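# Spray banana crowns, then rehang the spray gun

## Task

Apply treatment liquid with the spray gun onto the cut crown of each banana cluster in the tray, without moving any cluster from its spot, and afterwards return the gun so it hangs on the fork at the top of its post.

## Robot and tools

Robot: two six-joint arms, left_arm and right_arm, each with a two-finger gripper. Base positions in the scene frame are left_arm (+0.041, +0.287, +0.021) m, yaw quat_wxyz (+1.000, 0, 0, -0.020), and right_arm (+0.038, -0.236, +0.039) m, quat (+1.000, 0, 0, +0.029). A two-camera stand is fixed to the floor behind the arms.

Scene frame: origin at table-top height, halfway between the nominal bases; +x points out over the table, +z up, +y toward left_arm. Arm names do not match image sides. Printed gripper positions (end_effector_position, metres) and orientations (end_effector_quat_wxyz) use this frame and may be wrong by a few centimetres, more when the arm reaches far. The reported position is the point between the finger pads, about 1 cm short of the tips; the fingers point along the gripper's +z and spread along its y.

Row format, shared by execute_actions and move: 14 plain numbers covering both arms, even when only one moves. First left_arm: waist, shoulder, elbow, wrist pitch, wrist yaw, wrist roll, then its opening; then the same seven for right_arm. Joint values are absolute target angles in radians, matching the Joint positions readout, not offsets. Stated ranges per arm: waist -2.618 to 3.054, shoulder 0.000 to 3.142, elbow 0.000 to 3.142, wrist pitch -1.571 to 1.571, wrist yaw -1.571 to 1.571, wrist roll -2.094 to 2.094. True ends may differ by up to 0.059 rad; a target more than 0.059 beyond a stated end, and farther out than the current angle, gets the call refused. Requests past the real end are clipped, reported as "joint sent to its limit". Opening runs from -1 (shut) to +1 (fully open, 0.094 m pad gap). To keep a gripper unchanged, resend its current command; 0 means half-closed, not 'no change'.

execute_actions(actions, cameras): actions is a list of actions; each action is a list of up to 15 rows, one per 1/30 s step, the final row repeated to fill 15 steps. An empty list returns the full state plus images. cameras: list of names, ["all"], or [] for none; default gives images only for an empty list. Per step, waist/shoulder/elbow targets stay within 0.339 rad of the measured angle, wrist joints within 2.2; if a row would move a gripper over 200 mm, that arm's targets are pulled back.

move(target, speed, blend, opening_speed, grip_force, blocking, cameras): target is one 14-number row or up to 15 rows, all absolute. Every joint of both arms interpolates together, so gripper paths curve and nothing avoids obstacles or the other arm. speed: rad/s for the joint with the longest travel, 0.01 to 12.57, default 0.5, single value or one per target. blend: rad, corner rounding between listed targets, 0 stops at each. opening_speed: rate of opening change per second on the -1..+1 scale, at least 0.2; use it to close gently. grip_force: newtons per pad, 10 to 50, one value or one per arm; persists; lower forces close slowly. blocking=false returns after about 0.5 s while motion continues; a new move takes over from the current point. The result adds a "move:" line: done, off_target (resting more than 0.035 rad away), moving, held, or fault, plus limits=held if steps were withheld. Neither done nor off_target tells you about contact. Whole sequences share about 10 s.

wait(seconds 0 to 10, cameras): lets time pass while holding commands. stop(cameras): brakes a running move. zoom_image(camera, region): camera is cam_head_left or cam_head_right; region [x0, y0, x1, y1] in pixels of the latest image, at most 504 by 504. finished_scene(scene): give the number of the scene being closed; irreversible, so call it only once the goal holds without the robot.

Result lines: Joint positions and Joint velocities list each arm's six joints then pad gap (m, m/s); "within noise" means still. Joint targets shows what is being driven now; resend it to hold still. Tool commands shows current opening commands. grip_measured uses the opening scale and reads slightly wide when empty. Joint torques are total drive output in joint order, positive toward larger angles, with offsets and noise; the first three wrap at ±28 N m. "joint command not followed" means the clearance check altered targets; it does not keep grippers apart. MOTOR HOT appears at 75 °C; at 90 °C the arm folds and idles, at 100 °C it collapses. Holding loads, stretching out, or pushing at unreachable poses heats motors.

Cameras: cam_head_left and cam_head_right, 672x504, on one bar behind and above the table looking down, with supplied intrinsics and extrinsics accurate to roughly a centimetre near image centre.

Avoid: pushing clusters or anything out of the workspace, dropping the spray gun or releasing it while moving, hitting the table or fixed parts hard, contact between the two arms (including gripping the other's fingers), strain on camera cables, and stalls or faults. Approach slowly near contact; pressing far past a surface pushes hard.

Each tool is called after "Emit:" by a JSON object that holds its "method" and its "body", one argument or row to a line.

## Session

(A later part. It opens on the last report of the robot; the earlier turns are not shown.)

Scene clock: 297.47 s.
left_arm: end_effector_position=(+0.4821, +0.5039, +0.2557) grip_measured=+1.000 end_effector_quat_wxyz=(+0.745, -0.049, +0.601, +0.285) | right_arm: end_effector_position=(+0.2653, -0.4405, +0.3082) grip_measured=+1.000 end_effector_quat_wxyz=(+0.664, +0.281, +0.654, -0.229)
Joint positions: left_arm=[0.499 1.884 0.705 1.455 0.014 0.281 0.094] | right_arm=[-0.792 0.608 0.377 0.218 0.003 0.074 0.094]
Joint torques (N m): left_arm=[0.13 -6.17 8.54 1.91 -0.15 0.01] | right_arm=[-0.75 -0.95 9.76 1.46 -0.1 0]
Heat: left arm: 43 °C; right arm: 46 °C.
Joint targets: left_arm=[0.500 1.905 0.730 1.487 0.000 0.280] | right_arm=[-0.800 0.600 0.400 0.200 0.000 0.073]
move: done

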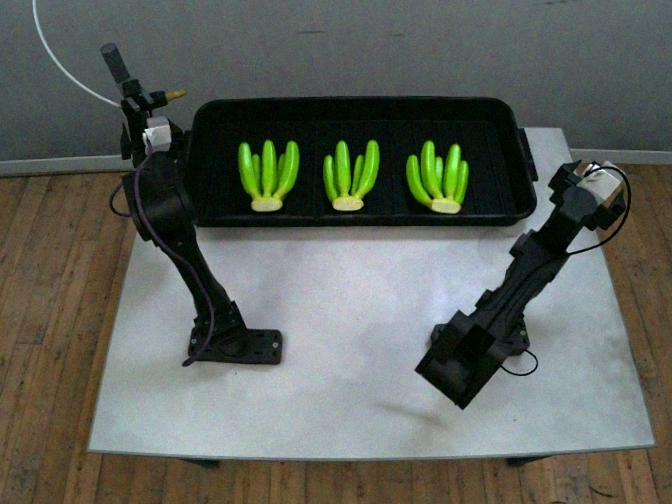

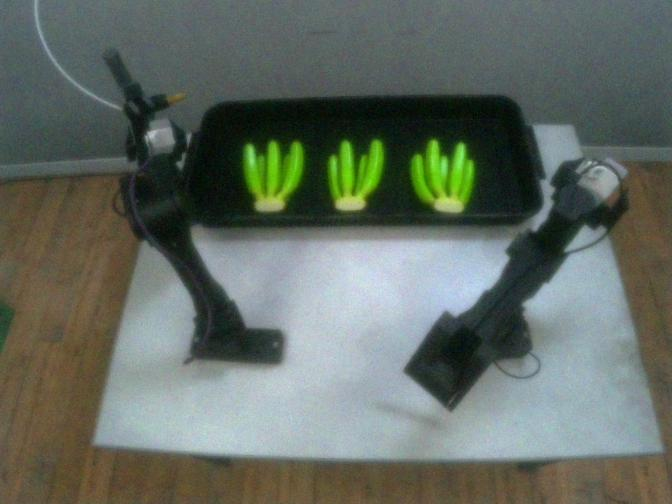

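Emit:
{"method": "move", "body": {
  "target": [
    [0.525,1.905,0.73,1.487,0.0,0.28,1,-0.8,0.6,0.4,0.2,0,0.073,1],
    [0.525,1.905,0.73,1.487,0.0,0.28,0.2,-0.8,0.6,0.4,0.2,0,0.073,1]
  ],
  "speed": 0.2,
  "grip_force": 20,
  "opening_speed": 0.3,
  "cameras": ["all"]
}}

Emit:
{"method": "zoom_image", "body": {
  "camera": "cam_head_left",
  "region": [90, 60, 210, 180]
}}

Emit:
{"method": "zoom_image", "body": {
  "camera": "cam_head_right",
  "region": [90, 60, 210, 180]
}}

Scene clock: 315.90 s.
left_arm: end_effector_position=(+0.4791, +0.5096, +0.2559) grip_measured=+0.202 end_effector_quat_wxyz=(+0.745, -0.051, +0.601, +0.285) | right_arm: end_effector_position=(+0.2653, -0.4405, +0.3082) grip_measured=+1.000 end_effector_quat_wxyz=(+0.664, +0.281, +0.654, -0.229)
Joint positions: left_arm=[0.518 1.884 0.705 1.455 0.028 0.273 0.056] | right_arm=[-0.792 0.608 0.377 0.218 0.003 0.074 0.094]
Joint torques (N m): left_arm=[0.73 -6.16 8.49 1.92 -0.34 0.1] | right_arm=[-0.54 -0.7 9.77 1.5 -0.07 0.01]
Heat: left arm: 45 °C; right arm: 46 °C.
Joint targets: left_arm=[0.525 1.905 0.730 1.487 0.000 0.280] | right_arm=[-0.800 0.600 0.400 0.200 0.000 0.073]
grip_force (N): 20, 20
move: done

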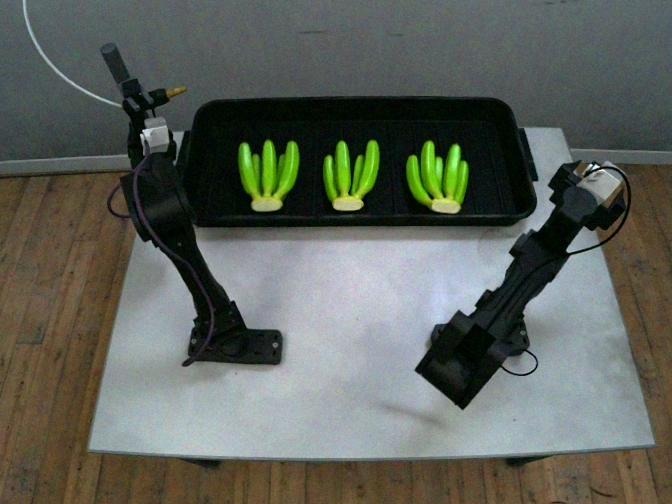

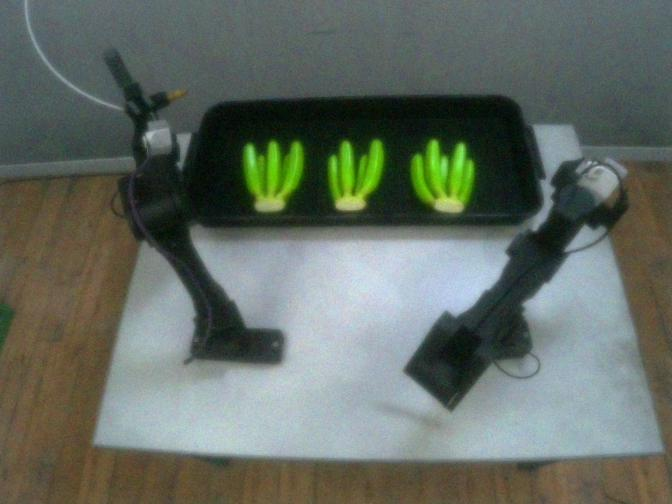

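Scaled by 4.200 from the camera's 672x504 image, which has a finer 960x720 frame.

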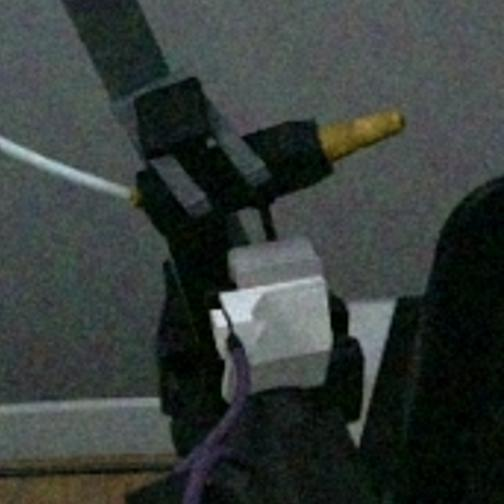

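Scaled by 4.200 from the camera's 672x504 image, which has a finer 960x720 frame.

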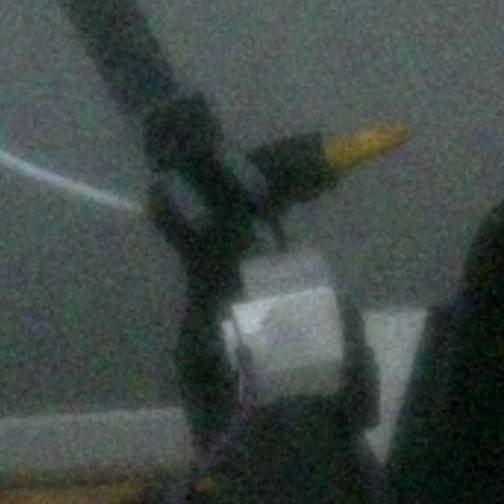

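Emit:
{"method": "move", "body": {
  "target": [0.54,1.905,0.73,1.487,0.0,0.28,-0.6,-0.8,0.6,0.4,0.2,0,0.073,1],
  "speed": 0.1,
  "opening_speed": 0.3,
  "cameras": ["all"]
}}

Emit:
{"method": "zoom_image", "body": {
  "camera": "cam_head_left",
  "region": [90, 60, 210, 180]
}}

Emit:
{"method": "zoom_image", "body": {
  "camera": "cam_head_right",
  "region": [90, 60, 210, 180]
}}

Scene clock: 327.20 s.
left_arm: end_effector_position=(+0.4818, +0.5040, +0.2552) grip_measured=-0.085 end_effector_quat_wxyz=(+0.749, -0.038, +0.603, +0.274) | right_arm: end_effector_position=(+0.2653, -0.4405, +0.3082) grip_measured=+1.000 end_effector_quat_wxyz=(+0.664, +0.281, +0.654, -0.229)
Joint positions: left_arm=[0.518 1.885 0.705 1.455 0.062 0.269 0.043] | right_arm=[-0.792 0.608 0.377 0.218 0.003 0.074 0.094]
Joint torques (N m): left_arm=[2.21 -6.31 8.43 1.89 -0.76 0.15] | right_arm=[-0.62 -0.88 9.72 1.51 -0.06 -0.01]
Heat: left arm: 45 °C; right arm: 46 °C.
Joint targets: left_arm=[0.540 1.905 0.730 1.487 0.000 0.280] | right_arm=[-0.800 0.600 0.400 0.200 0.000 0.073]
grip_force (N): 20, 20
move: off_target (left_arm); left_arm: the wrist yaw is farthest, 0.062 rad from its target

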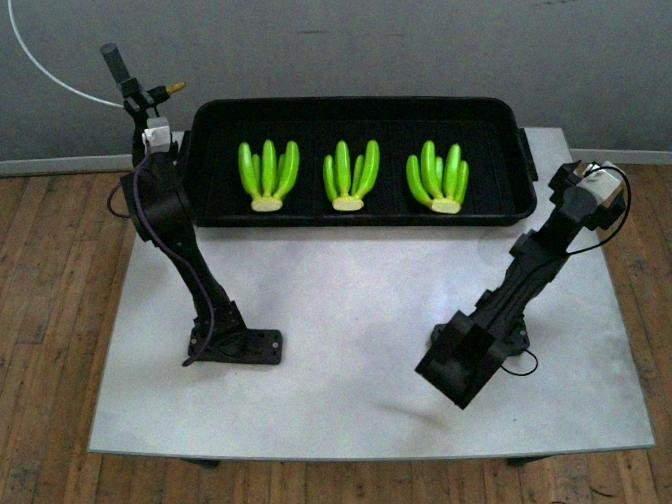

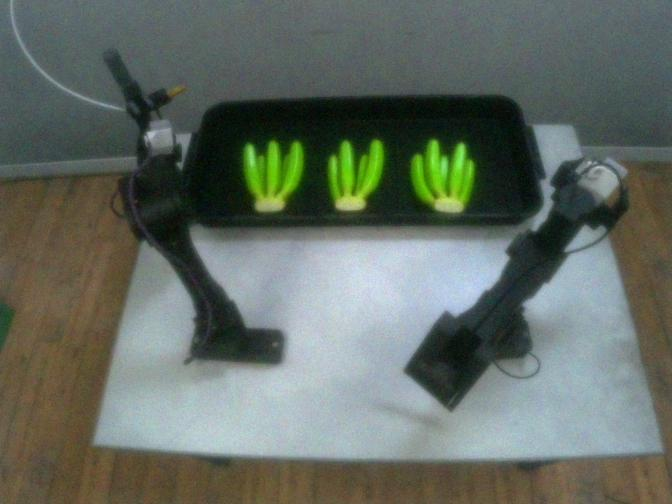

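Scaled by 4.200 from the camera's 672x504 image, which has a finer 960x720 frame.

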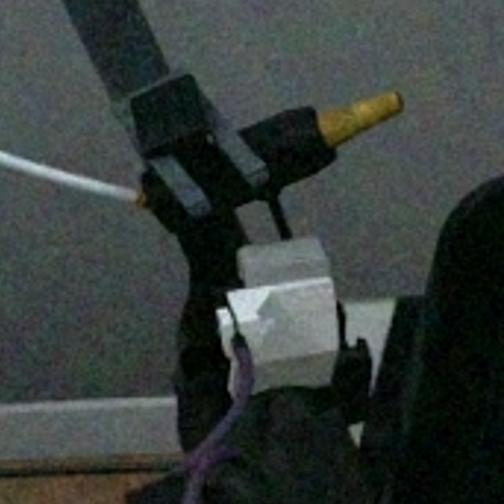

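Scaled by 4.200 from the camera's 672x504 image, which has a finer 960x720 frame.

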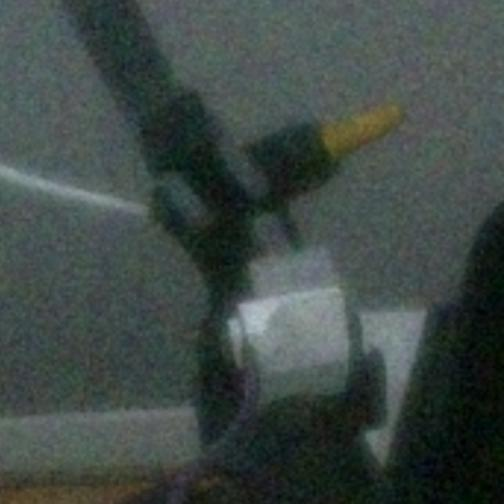

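Emit:
{"method": "move", "body": {
  "target": [0.575,1.905,0.73,1.487,0.03,0.28,-0.6,-0.8,0.6,0.4,0.2,0,0.073,1],
  "speed": 0.1,
  "opening_speed": 0.3,
  "cameras": ["all"]
}}

Emit:
{"method": "zoom_image", "body": {
  "camera": "cam_head_left",
  "region": [90, 60, 210, 180]
}}

Emit:
{"method": "zoom_image", "body": {
  "camera": "cam_head_right",
  "region": [90, 60, 210, 180]
}}

Scene clock: 336.93 s.
left_arm: end_effector_position=(+0.4816, +0.5035, +0.2555) grip_measured=-0.094 end_effector_quat_wxyz=(+0.753, -0.032, +0.603, +0.262) | right_arm: end_effector_position=(+0.2653, -0.4405, +0.3082) grip_measured=+1.000 end_effector_quat_wxyz=(+0.664, +0.281, +0.654, -0.229)
Joint positions: left_arm=[0.531 1.885 0.705 1.457 0.101 0.253 0.043] | right_arm=[-0.792 0.608 0.377 0.218 0.003 0.074 0.094]
Joint torques (N m): left_arm=[4.41 -6.3 8.42 1.88 -0.89 0.32] | right_arm=[-0.76 -0.66 9.81 1.47 -0.05 -0.02]
Heat: left arm: 46 °C; right arm: 46 °C.
Joint targets: left_arm=[0.575 1.905 0.730 1.487 0.030 0.280] | right_arm=[-0.800 0.600 0.400 0.200 0.000 0.073]
grip_force (N): 20, 20
move: off_target (left_arm); left_arm: the wrist yaw is farthest, 0.071 rad from its target

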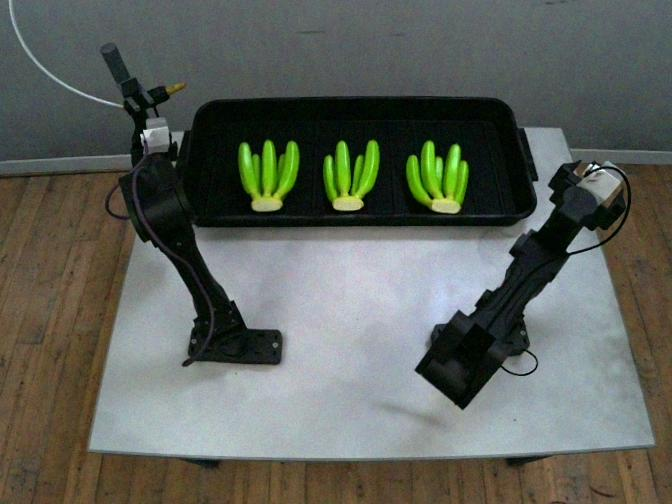

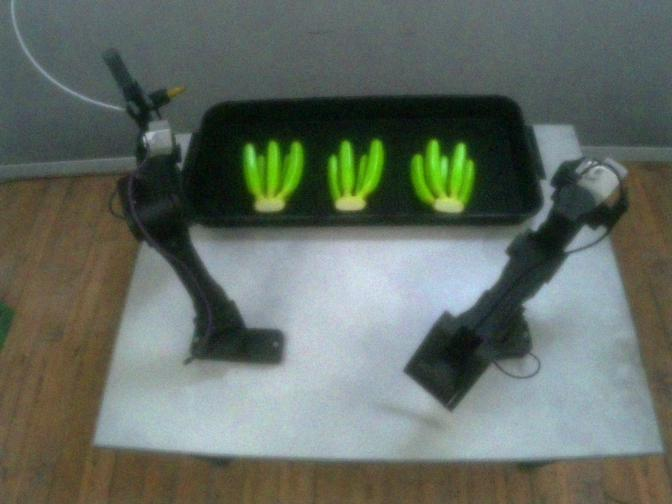

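Scaled by 4.200 from the camera's 672x504 image, which has a finer 960x720 frame.

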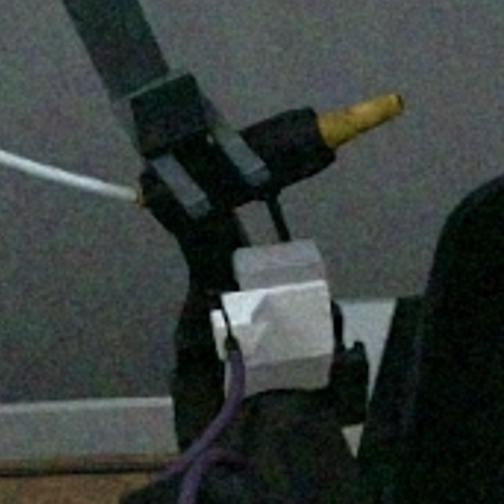

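Scaled by 4.200 from the camera's 672x504 image, which has a finer 960x720 frame.

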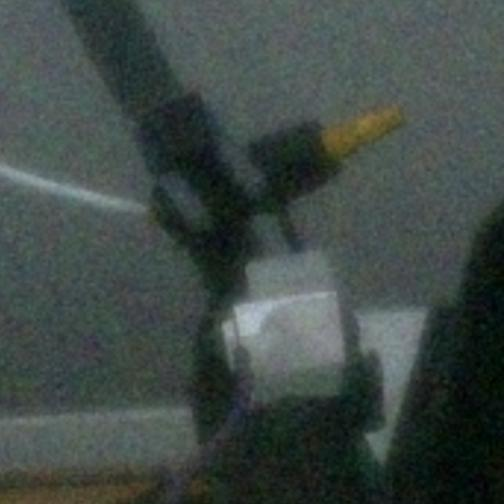

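Emit:
{"method": "move", "body": {
  "target": [
    [0.53,1.885,0.715,1.47,0.06,0.28,0.6,-0.8,0.6,0.4,0.2,0,0.073,1],
    [0.522,1.835,0.69,1.46,0.0,0.28,0.6,-0.8,0.6,0.4,0.2,0,0.073,1],
    [0.522,1.84,0.68,1.46,0.0,0.28,0.6,-0.8,0.6,0.4,0.2,0,0.073,1]
  ],
  "speed": 0.15,
  "opening_speed": 0.6,
  "cameras": ["all"]
}}

Emit:
{"method": "zoom_image", "body": {
  "camera": "cam_head_left",
  "region": [90, 60, 210, 180]
}}

Emit:
{"method": "zoom_image", "body": {
  "camera": "cam_head_right",
  "region": [90, 60, 210, 180]
}}

Scene clock: 353.10 s.
left_arm: end_effector_position=(+0.4750, +0.5111, +0.2569) grip_measured=+0.598 end_effector_quat_wxyz=(+0.743, -0.055, +0.603, +0.286) | right_arm: end_effector_position=(+0.2653, -0.4405, +0.3082) grip_measured=+1.000 end_effector_quat_wxyz=(+0.664, +0.281, +0.654, -0.229)
Joint positions: left_arm=[0.523 1.865 0.693 1.442 0.024 0.27 0.075] | right_arm=[-0.792 0.608 0.377 0.218 0.003 0.074 0.094]
Joint torques (N m): left_arm=[-0.18 -9.94 4.88 1.76 -0.3 0.15] | right_arm=[-0.73 -0.91 9.81 1.48 -0.1 0.02]
Heat: left arm: 46 °C; right arm: 47 °C.
Joint targets: left_arm=[0.522 1.840 0.680 1.460 0.000 0.280] | right_arm=[-0.800 0.600 0.400 0.200 0.000 0.073]
grip_force (N): 20, 20
move: done

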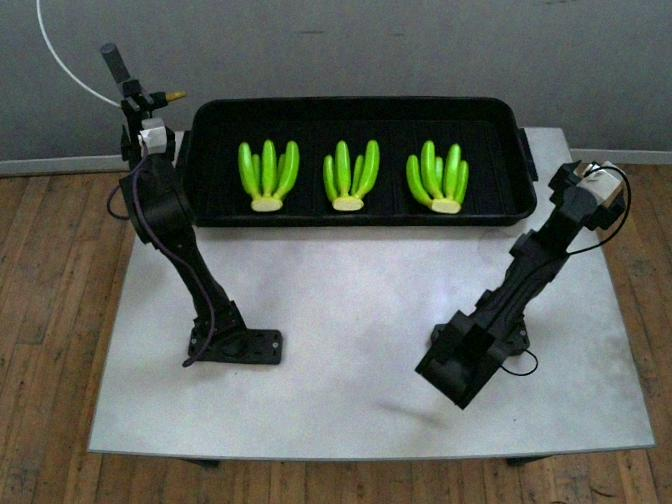

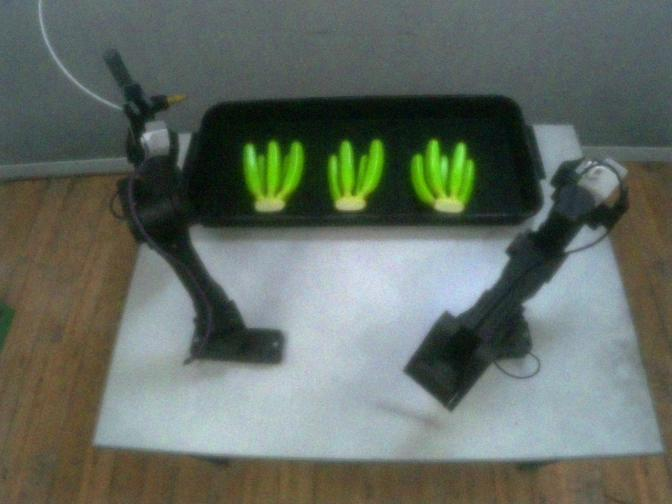

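Scaled by 4.200 from the camera's 672x504 image, which has a finer 960x720 frame.

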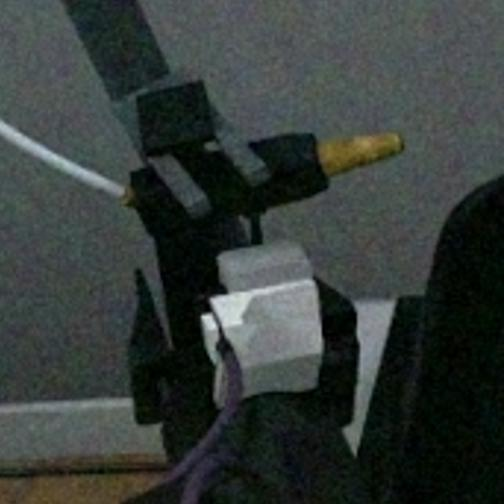

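Scaled by 4.200 from the camera's 672x504 image, which has a finer 960x720 frame.

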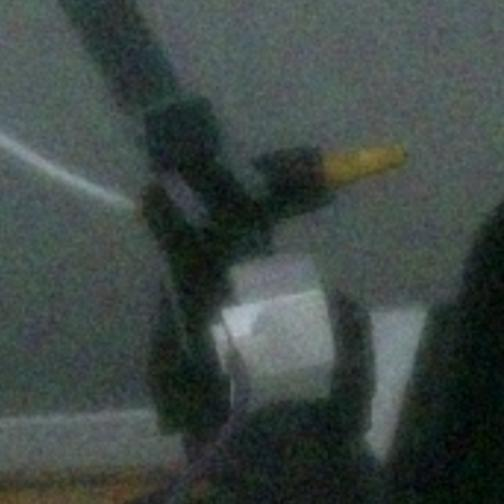

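Emit:
{"method": "move", "body": {
  "target": [
    [0.522,1.76,0.61,1.44,0.02,0.28,0.6,-0.8,0.6,0.4,0.2,0,0.073,1],
    [0.522,1.815,0.66,1.46,0.02,0.28,0.6,-0.8,0.6,0.4,0.2,0,0.073,1]
  ],
  "speed": 0.15,
  "cameras": ["all"]
}}

Emit:
{"method": "zoom_image", "body": {
  "camera": "cam_head_left",
  "region": [90, 60, 210, 180]
}}

Scene clock: 361.87 s.
left_arm: end_effector_position=(+0.4615, +0.5040, +0.2649) grip_measured=+0.598 end_effector_quat_wxyz=(+0.744, -0.055, +0.601, +0.287) | right_arm: end_effector_position=(+0.2653, -0.4405, +0.3082) grip_measured=+1.000 end_effector_quat_wxyz=(+0.664, +0.281, +0.654, -0.229)
Joint positions: left_arm=[0.523 1.797 0.637 1.436 0.024 0.27 0.075] | right_arm=[-0.792 0.608 0.377 0.218 0.003 0.074 0.094]
Joint torques (N m): left_arm=[-0.06 -5.83 8.32 1.8 -0.07 0.11] | right_arm=[-0.75 -0.77 9.65 1.51 -0.05 0.01]
Heat: left arm: 45 °C; right arm: 47 °C.
Joint targets: left_arm=[0.522 1.815 0.660 1.460 0.020 0.280] | right_arm=[-0.800 0.600 0.400 0.200 0.000 0.073]
grip_force (N): 20, 20
move: done

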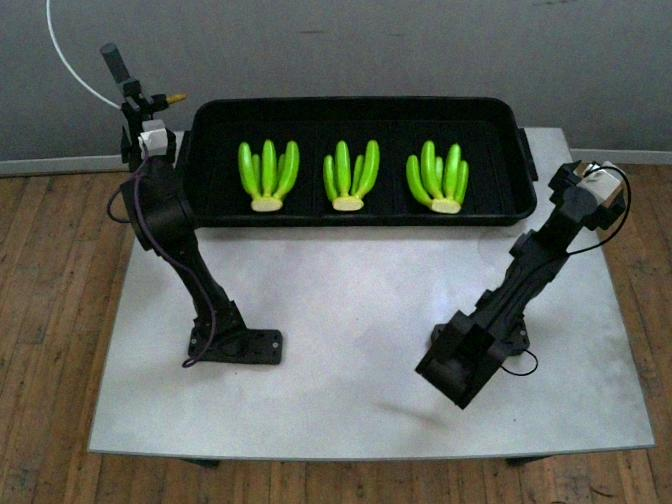

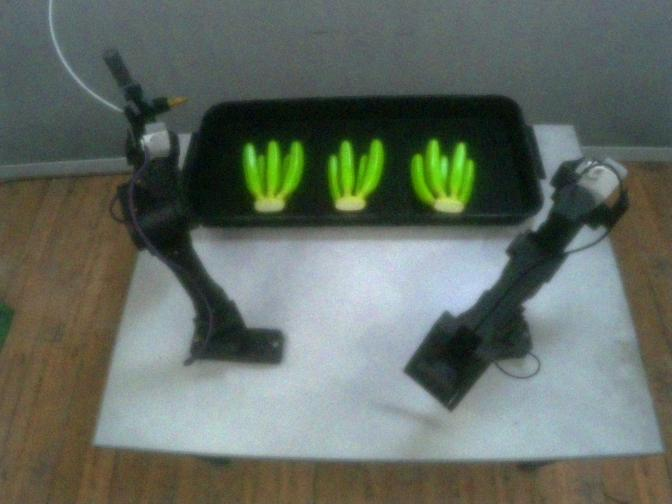

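Scaled by 4.200 from the camera's 672x504 image, which has a finer 960x720 frame.

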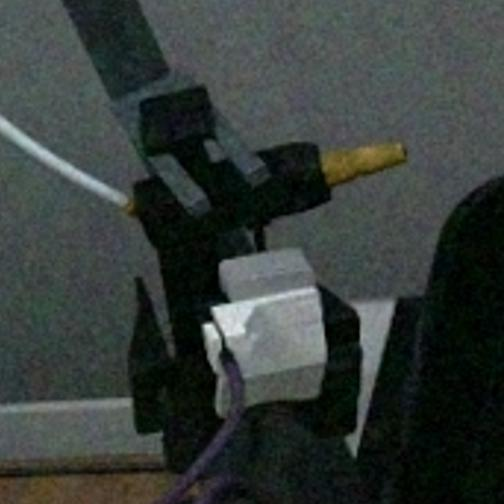

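Emit:
{"method": "move", "body": {
  "target": [0.522,1.82,0.66,1.46,0.02,0.28,-0.5,-0.8,0.6,0.4,0.2,0,0.073,1],
  "opening_speed": 0.3,
  "cameras": ["all"]
}}

Emit:
{"method": "zoom_image", "body": {
  "camera": "cam_head_left",
  "region": [90, 60, 210, 180]
}}

Emit:
{"method": "zoom_image", "body": {
  "camera": "cam_head_right",
  "region": [90, 60, 210, 180]
}}

Scene clock: 382.37 s.
left_arm: end_effector_position=(+0.4657, +0.4965, +0.2626) grip_measured=-0.165 end_effector_quat_wxyz=(+0.751, -0.048, +0.603, +0.264) | right_arm: end_effector_position=(+0.2653, -0.4405, +0.3082) grip_measured=+1.000 end_effector_quat_wxyz=(+0.664, +0.281, +0.654, -0.229)
Joint positions: left_arm=[0.518 1.802 0.637 1.437 0.059 0.241 0.039] | right_arm=[-0.792 0.608 0.377 0.218 0.003 0.074 0.094]
Joint torques (N m): left_arm=[0.43 -5.82 8.24 1.83 -0.5 0.44] | right_arm=[-0.55 -0.8 9.78 1.48 -0.08 -0.04]
Heat: left arm: 46 °C; right arm: 47 °C.
Joint targets: left_arm=[0.522 1.820 0.660 1.460 0.020 0.280] | right_arm=[-0.800 0.600 0.400 0.200 0.000 0.073]
grip_force (N): 20, 20
move: off_target (left_arm); left_arm: the wrist yaw is farthest, 0.039 rad from its target

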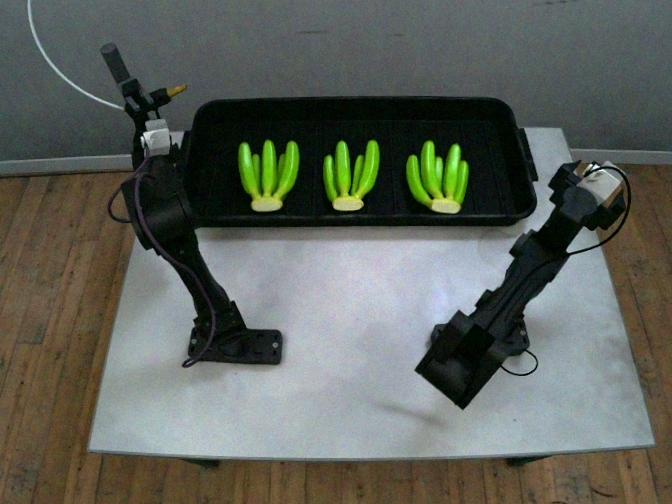

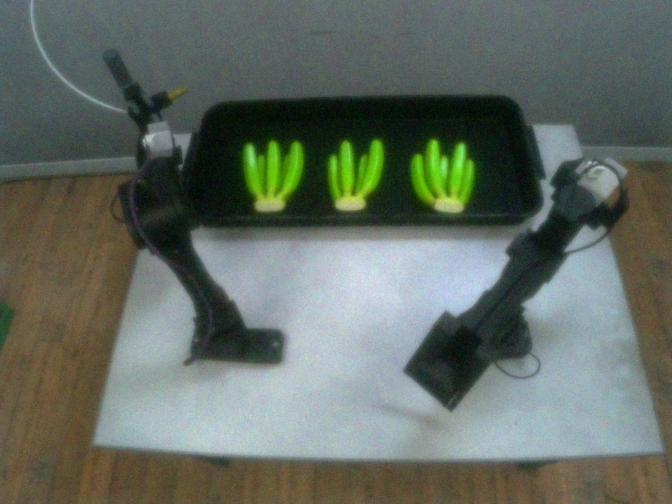

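Scaled by 4.200 from the camera's 672x504 image, which has a finer 960x720 frame.

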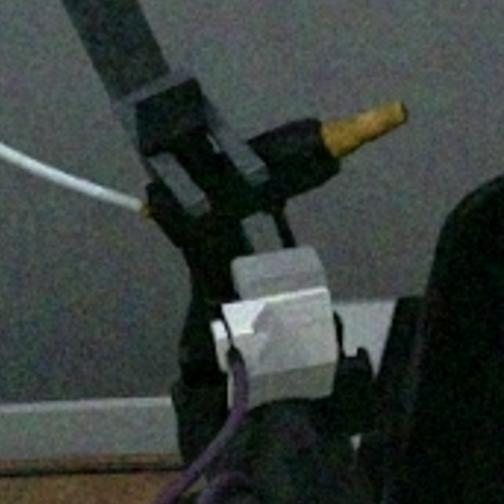

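Scaled by 4.200 from the camera's 672x504 image, which has a finer 960x720 frame.

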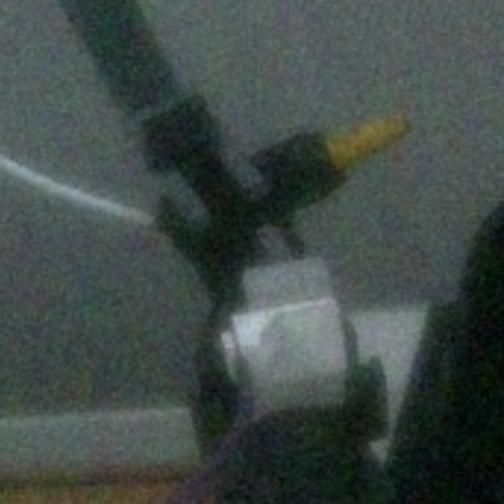

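Emit:
{"method": "move", "body": {
  "target": [0.555,1.82,0.66,1.46,0.02,0.28,-0.5,-0.8,0.6,0.4,0.2,0,0.073,1],
  "opening_speed": 0.3,
  "speed": 0.1,
  "cameras": ["all"]
}}

Emit:
{"method": "zoom_image", "body": {
  "camera": "cam_head_left",
  "region": [90, 60, 210, 180]
}}

Scene clock: 390.37 s.
left_arm: end_effector_position=(+0.4655, +0.4969, +0.2626) grip_measured=-0.166 end_effector_quat_wxyz=(+0.752, -0.047, +0.603, +0.261) | right_arm: end_effector_position=(+0.2653, -0.4405, +0.3082) grip_measured=+1.000 end_effector_quat_wxyz=(+0.664, +0.281, +0.654, -0.229)
Joint positions: left_arm=[0.523 1.802 0.637 1.437 0.069 0.238 0.039] | right_arm=[-0.792 0.608 0.377 0.218 0.003 0.074 0.094]
Joint torques (N m): left_arm=[3.15 -5.86 8.24 1.8 -0.61 0.45] | right_arm=[-0.7 -0.66 9.63 1.48 -0.06 0.01]
Heat: left arm: 46 °C; right arm: 47 °C.
Joint targets: left_arm=[0.555 1.820 0.660 1.460 0.020 0.280] | right_arm=[-0.800 0.600 0.400 0.200 0.000 0.073]
grip_force (N): 20, 20
move: off_target (left_arm); left_arm: the wrist yaw is farthest, 0.049 rad from its target

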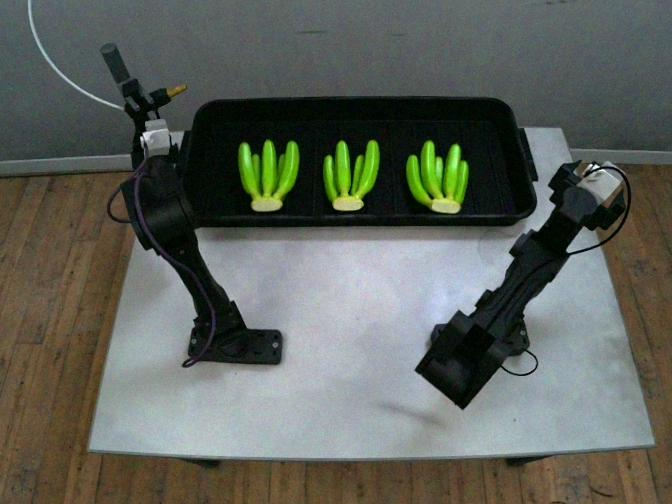

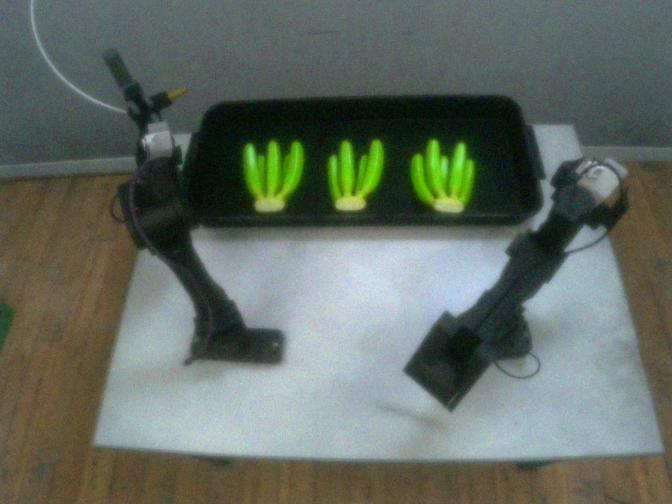

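Scaled by 4.200 from the camera's 672x504 image, which has a finer 960x720 frame.

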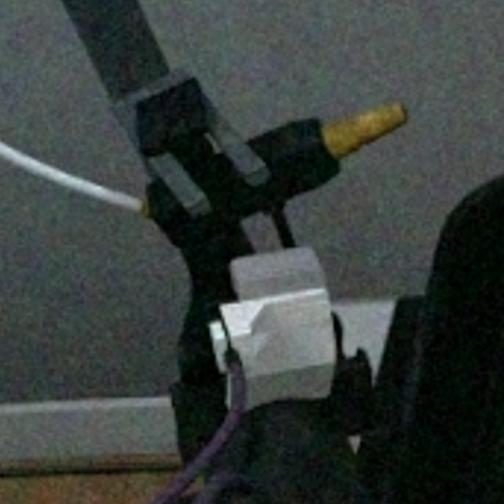

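Emit:
{"method": "move", "body": {
  "target": [
    [0.523,1.82,0.66,1.46,0.05,0.25,0.8,-0.8,0.6,0.4,0.2,0,0.073,1],
    [0.562,1.82,0.66,1.46,0.03,0.28,0.8,-0.8,0.6,0.4,0.2,0,0.073,1]
  ],
  "opening_speed": 0.5,
  "speed": 0.15,
  "cameras": ["all"]
}}

Emit:
{"method": "zoom_image", "body": {
  "camera": "cam_head_left",
  "region": [90, 60, 210, 180]
}}

Emit:
{"method": "zoom_image", "body": {
  "camera": "cam_head_right",
  "region": [90, 60, 210, 180]
}}

Scene clock: 407.07 s.
left_arm: end_effector_position=(+0.4571, +0.5130, +0.2630) grip_measured=+0.799 end_effector_quat_wxyz=(+0.742, -0.054, +0.602, +0.290) | right_arm: end_effector_position=(+0.2653, -0.4405, +0.3082) grip_measured=+1.000 end_effector_quat_wxyz=(+0.664, +0.281, +0.654, -0.229)
Joint positions: left_arm=[0.555 1.802 0.637 1.438 0.052 0.269 0.085] | right_arm=[-0.792 0.608 0.377 0.218 0.003 0.074 0.094]
Joint torques (N m): left_arm=[0.77 -5.79 8.29 1.82 -0.29 0.17] | right_arm=[-0.87 -0.9 9.69 1.47 -0.05 0.01]
Heat: left arm: 46 °C; right arm: 48 °C.
Joint targets: left_arm=[0.562 1.820 0.660 1.460 0.030 0.280] | right_arm=[-0.800 0.600 0.400 0.200 0.000 0.073]
grip_force (N): 20, 20
move: done

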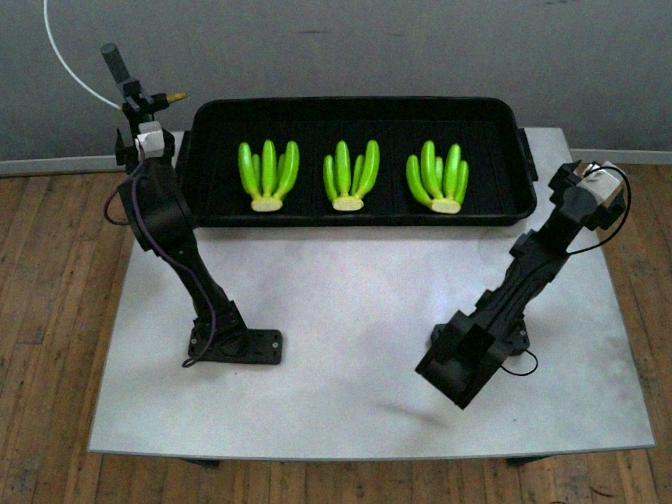

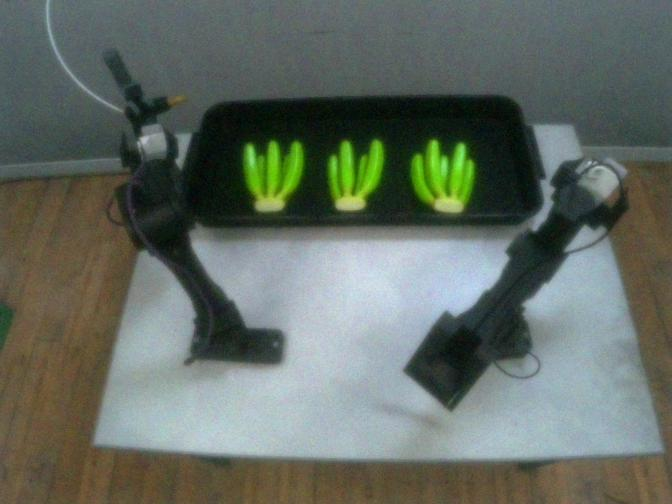

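Scaled by 4.200 from the camera's 672x504 image, which has a finer 960x720 frame.

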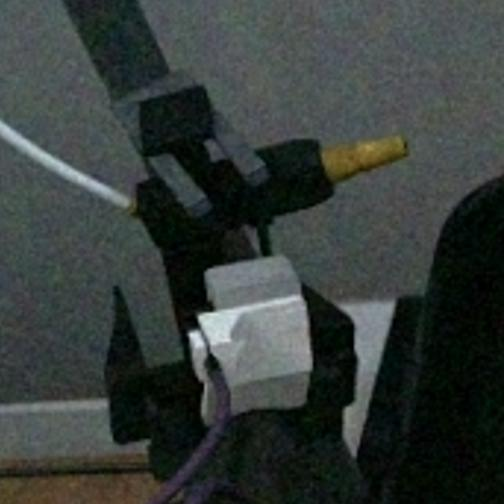

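Scaled by 4.200 from the camera's 672x504 image, which has a finer 960x720 frame.

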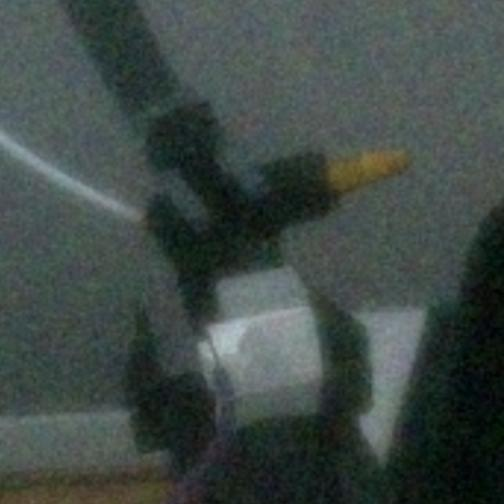

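Emit:
{"method": "move", "body": {
  "target": [
    [0.560,1.835,0.685,1.46,0.03,0.28,0.8,-0.8,0.6,0.4,0.2,0,0.073,1],
    [0.560,1.835,0.685,1.46,0.03,0.28,0.1,-0.8,0.6,0.4,0.2,0,0.073,1]
  ],
  "opening_speed": 0.3,
  "speed": 0.15,
  "cameras": ["all"]
}}

Emit:
{"method": "zoom_image", "body": {
  "camera": "cam_head_left",
  "region": [90, 60, 210, 180]
}}

Scene clock: 419.67 s.
left_arm: end_effector_position=(+0.4677, +0.5029, +0.2632) grip_measured=+0.103 end_effector_quat_wxyz=(+0.749, -0.030, +0.603, +0.271) | right_arm: end_effector_position=(+0.2653, -0.4405, +0.3082) grip_measured=+1.000 end_effector_quat_wxyz=(+0.664, +0.281, +0.654, -0.229)
Joint positions: left_arm=[0.545 1.818 0.659 1.434 0.105 0.269 0.052] | right_arm=[-0.792 0.608 0.377 0.218 0.003 0.074 0.094]
Joint torques (N m): left_arm=[1.5 -5.98 8.65 1.85 -0.96 0.15] | right_arm=[-0.46 -0.76 9.69 1.49 -0.11 0.01]
Heat: left arm: 46 °C; right arm: 48 °C.
Joint targets: left_arm=[0.560 1.835 0.685 1.460 0.030 0.280] | right_arm=[-0.800 0.600 0.400 0.200 0.000 0.073]
grip_force (N): 20, 20
move: off_target (left_arm); left_arm: the wrist yaw is farthest, 0.075 rad from its target

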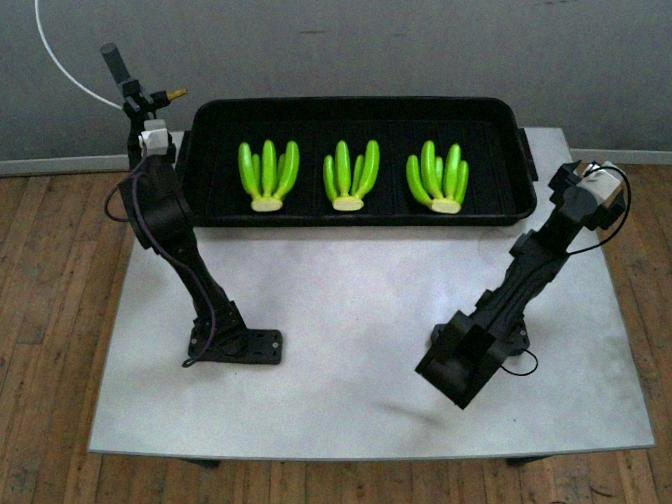

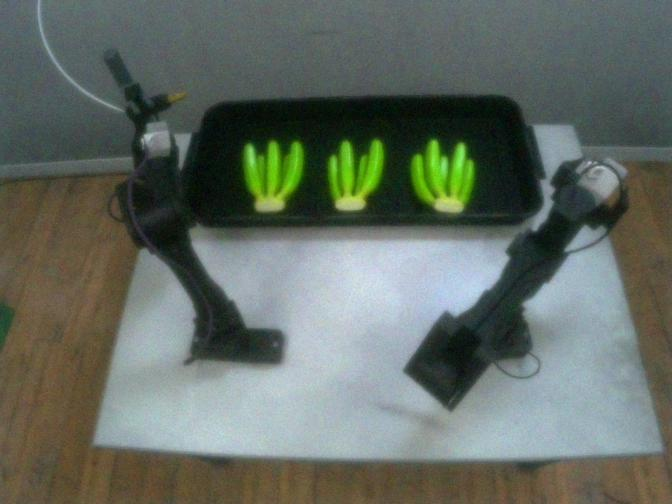

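Scaled by 4.200 from the camera's 672x504 image, which has a finer 960x720 frame.

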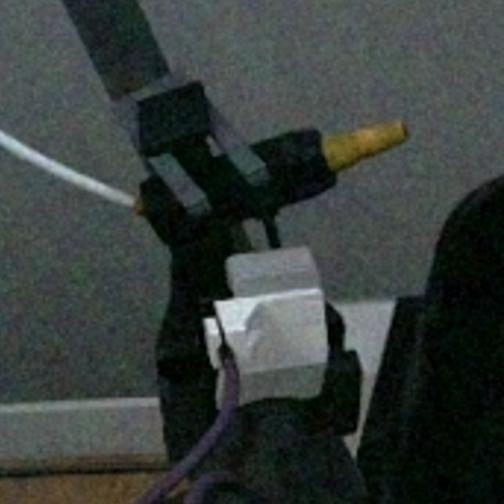

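Emit:
{"method": "move", "body": {
  "target": [
    [0.55,1.835,0.685,1.46,0.09,0.27,-0.5,-0.8,0.6,0.4,0.2,0,0.073,1],
    [0.548,1.75,0.60,1.46,0.09,0.27,-0.5,-0.8,0.6,0.4,0.2,0,0.073,1]
  ],
  "opening_speed": 0.3,
  "speed": 0.1,
  "cameras": ["all"]
}}

Emit:
{"method": "zoom_image", "body": {
  "camera": "cam_head_left",
  "region": [90, 60, 210, 180]
}}

Emit:
{"method": "zoom_image", "body": {
  "camera": "cam_head_right",
  "region": [90, 60, 210, 180]
}}

Scene clock: 450.43 s.
left_arm: end_effector_position=(+0.4623, +0.4947, +0.2622) grip_measured=-0.186 end_effector_quat_wxyz=(+0.756, -0.036, +0.607, +0.244) | right_arm: end_effector_position=(+0.2653, -0.4405, +0.3082) grip_measured=+1.000 end_effector_quat_wxyz=(+0.664, +0.281, +0.654, -0.229)
Joint positions: left_arm=[0.545 1.786 0.624 1.429 0.13 0.217 0.038] | right_arm=[-0.792 0.608 0.377 0.218 0.003 0.074 0.094]
Joint torques (N m): left_arm=[0.38 -10.25 3.93 1.9 -0.5 0.57] | right_arm=[-0.73 -0.7 9.68 1.45 -0.05 0.05]
Heat: left arm: 46 °C; right arm: 48 °C.
Joint targets: left_arm=[0.548 1.750 0.600 1.460 0.090 0.270] | right_arm=[-0.800 0.600 0.400 0.200 0.000 0.073]
grip_force (N): 20, 20
move: off_target (left_arm); left_arm: the wrist roll is farthest, 0.053 rad from its target

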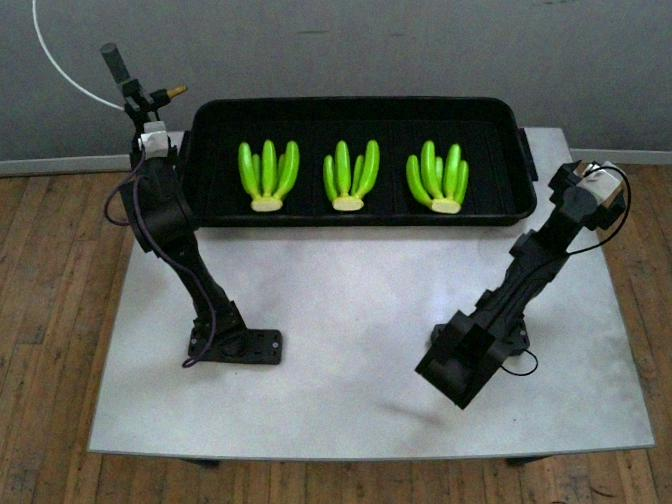

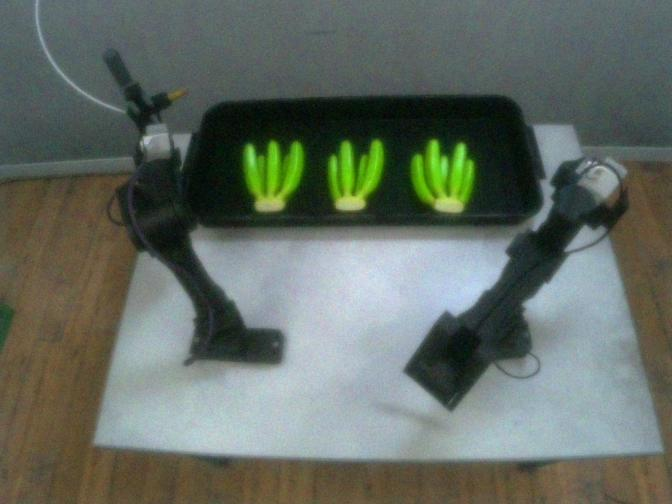

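Scaled by 4.200 from the camera's 672x504 image, which has a finer 960x720 frame.

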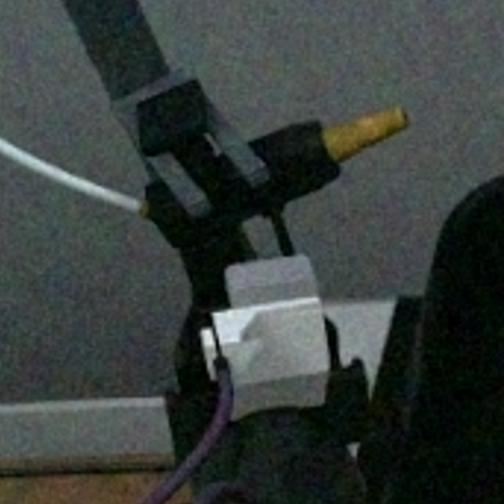

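Scaled by 4.200 from the camera's 672x504 image, which has a finer 960x720 frame.

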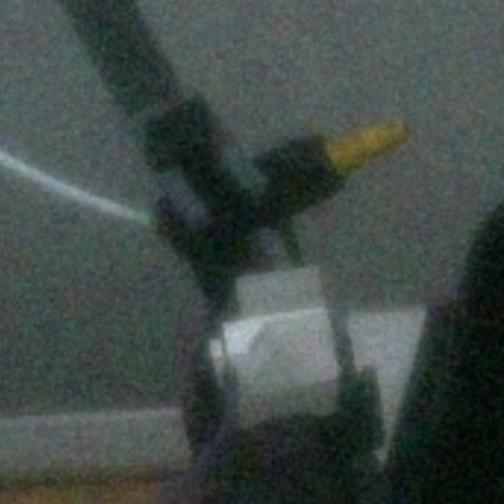

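Emit:
{"method": "move", "body": {
  "target": [0.548,1.68,0.53,1.46,0.12,0.25,-0.5,-0.8,0.6,0.4,0.2,0,0.073,1],
  "opening_speed": 0.3,
  "speed": 0.1,
  "cameras": ["all"]
}}

Emit:
{"method": "zoom_image", "body": {
  "camera": "cam_head_left",
  "region": [90, 60, 210, 180]
}}

Emit:
{"method": "zoom_image", "body": {
  "camera": "cam_head_right",
  "region": [90, 60, 210, 180]
}}

Scene clock: 460.00 s.
left_arm: end_effector_position=(+0.4439, +0.4853, +0.2649) grip_measured=-0.457 end_effector_quat_wxyz=(+0.752, -0.032, +0.608, +0.252) | right_arm: end_effector_position=(+0.2653, -0.4405, +0.3082) grip_measured=+1.000 end_effector_quat_wxyz=(+0.664, +0.281, +0.654, -0.229)
Joint positions: left_arm=[0.545 1.708 0.543 1.428 0.125 0.236 0.025] | right_arm=[-0.792 0.608 0.377 0.218 0.003 0.074 0.094]
Joint torques (N m): left_arm=[0.32 -8.76 4.97 1.92 -0.1 0.22] | right_arm=[-0.54 -0.88 9.69 1.5 -0.03 -0.02]
Heat: left arm: 45 °C; right arm: 48 °C.
Joint targets: left_arm=[0.548 1.680 0.530 1.460 0.120 0.250] | right_arm=[-0.800 0.600 0.400 0.200 0.000 0.073]
grip_force (N): 20, 20
move: done

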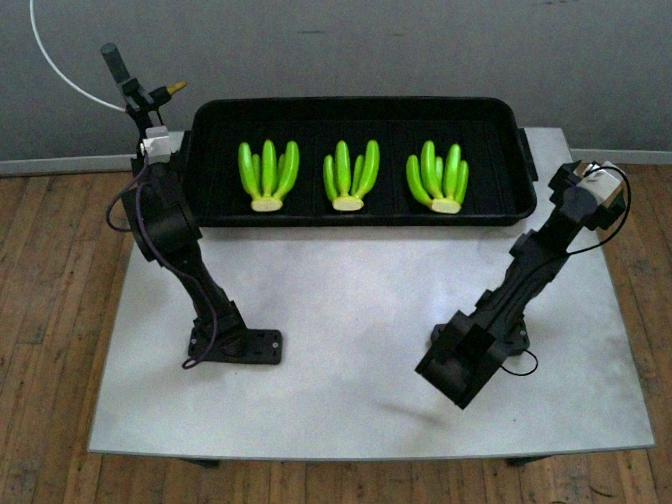

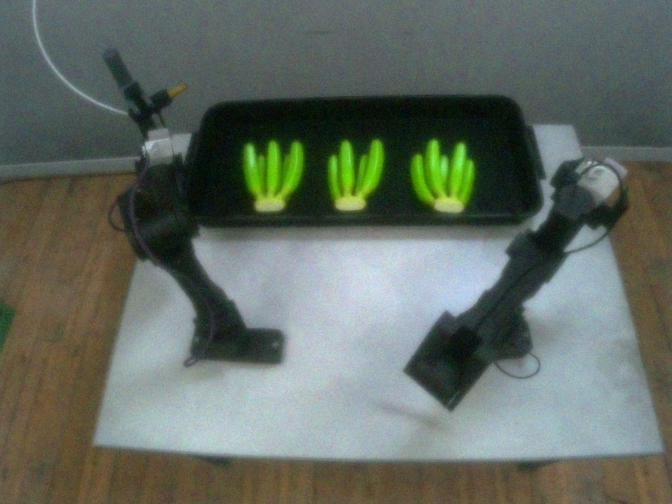

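Scaled by 4.200 from the camera's 672x504 image, which has a finer 960x720 frame.

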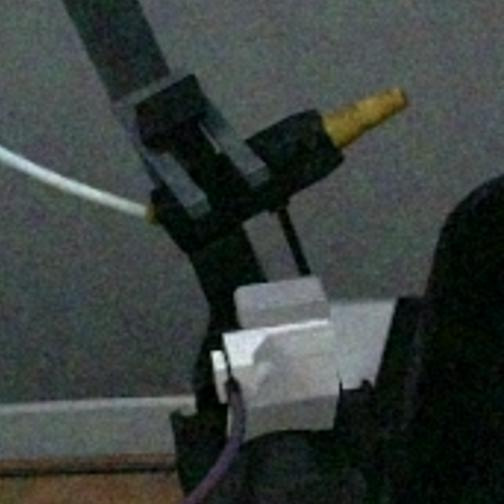

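Scaled by 4.200 from the camera's 672x504 image, which has a finer 960x720 frame.

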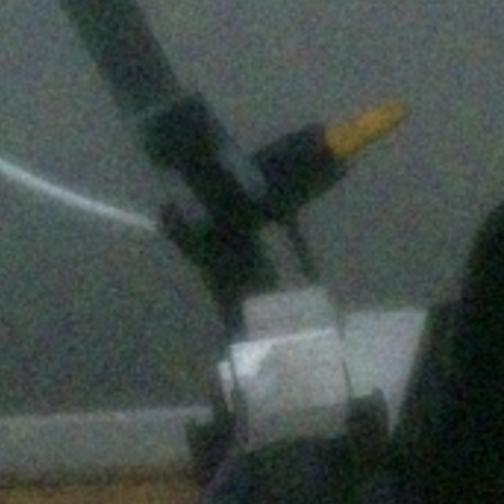

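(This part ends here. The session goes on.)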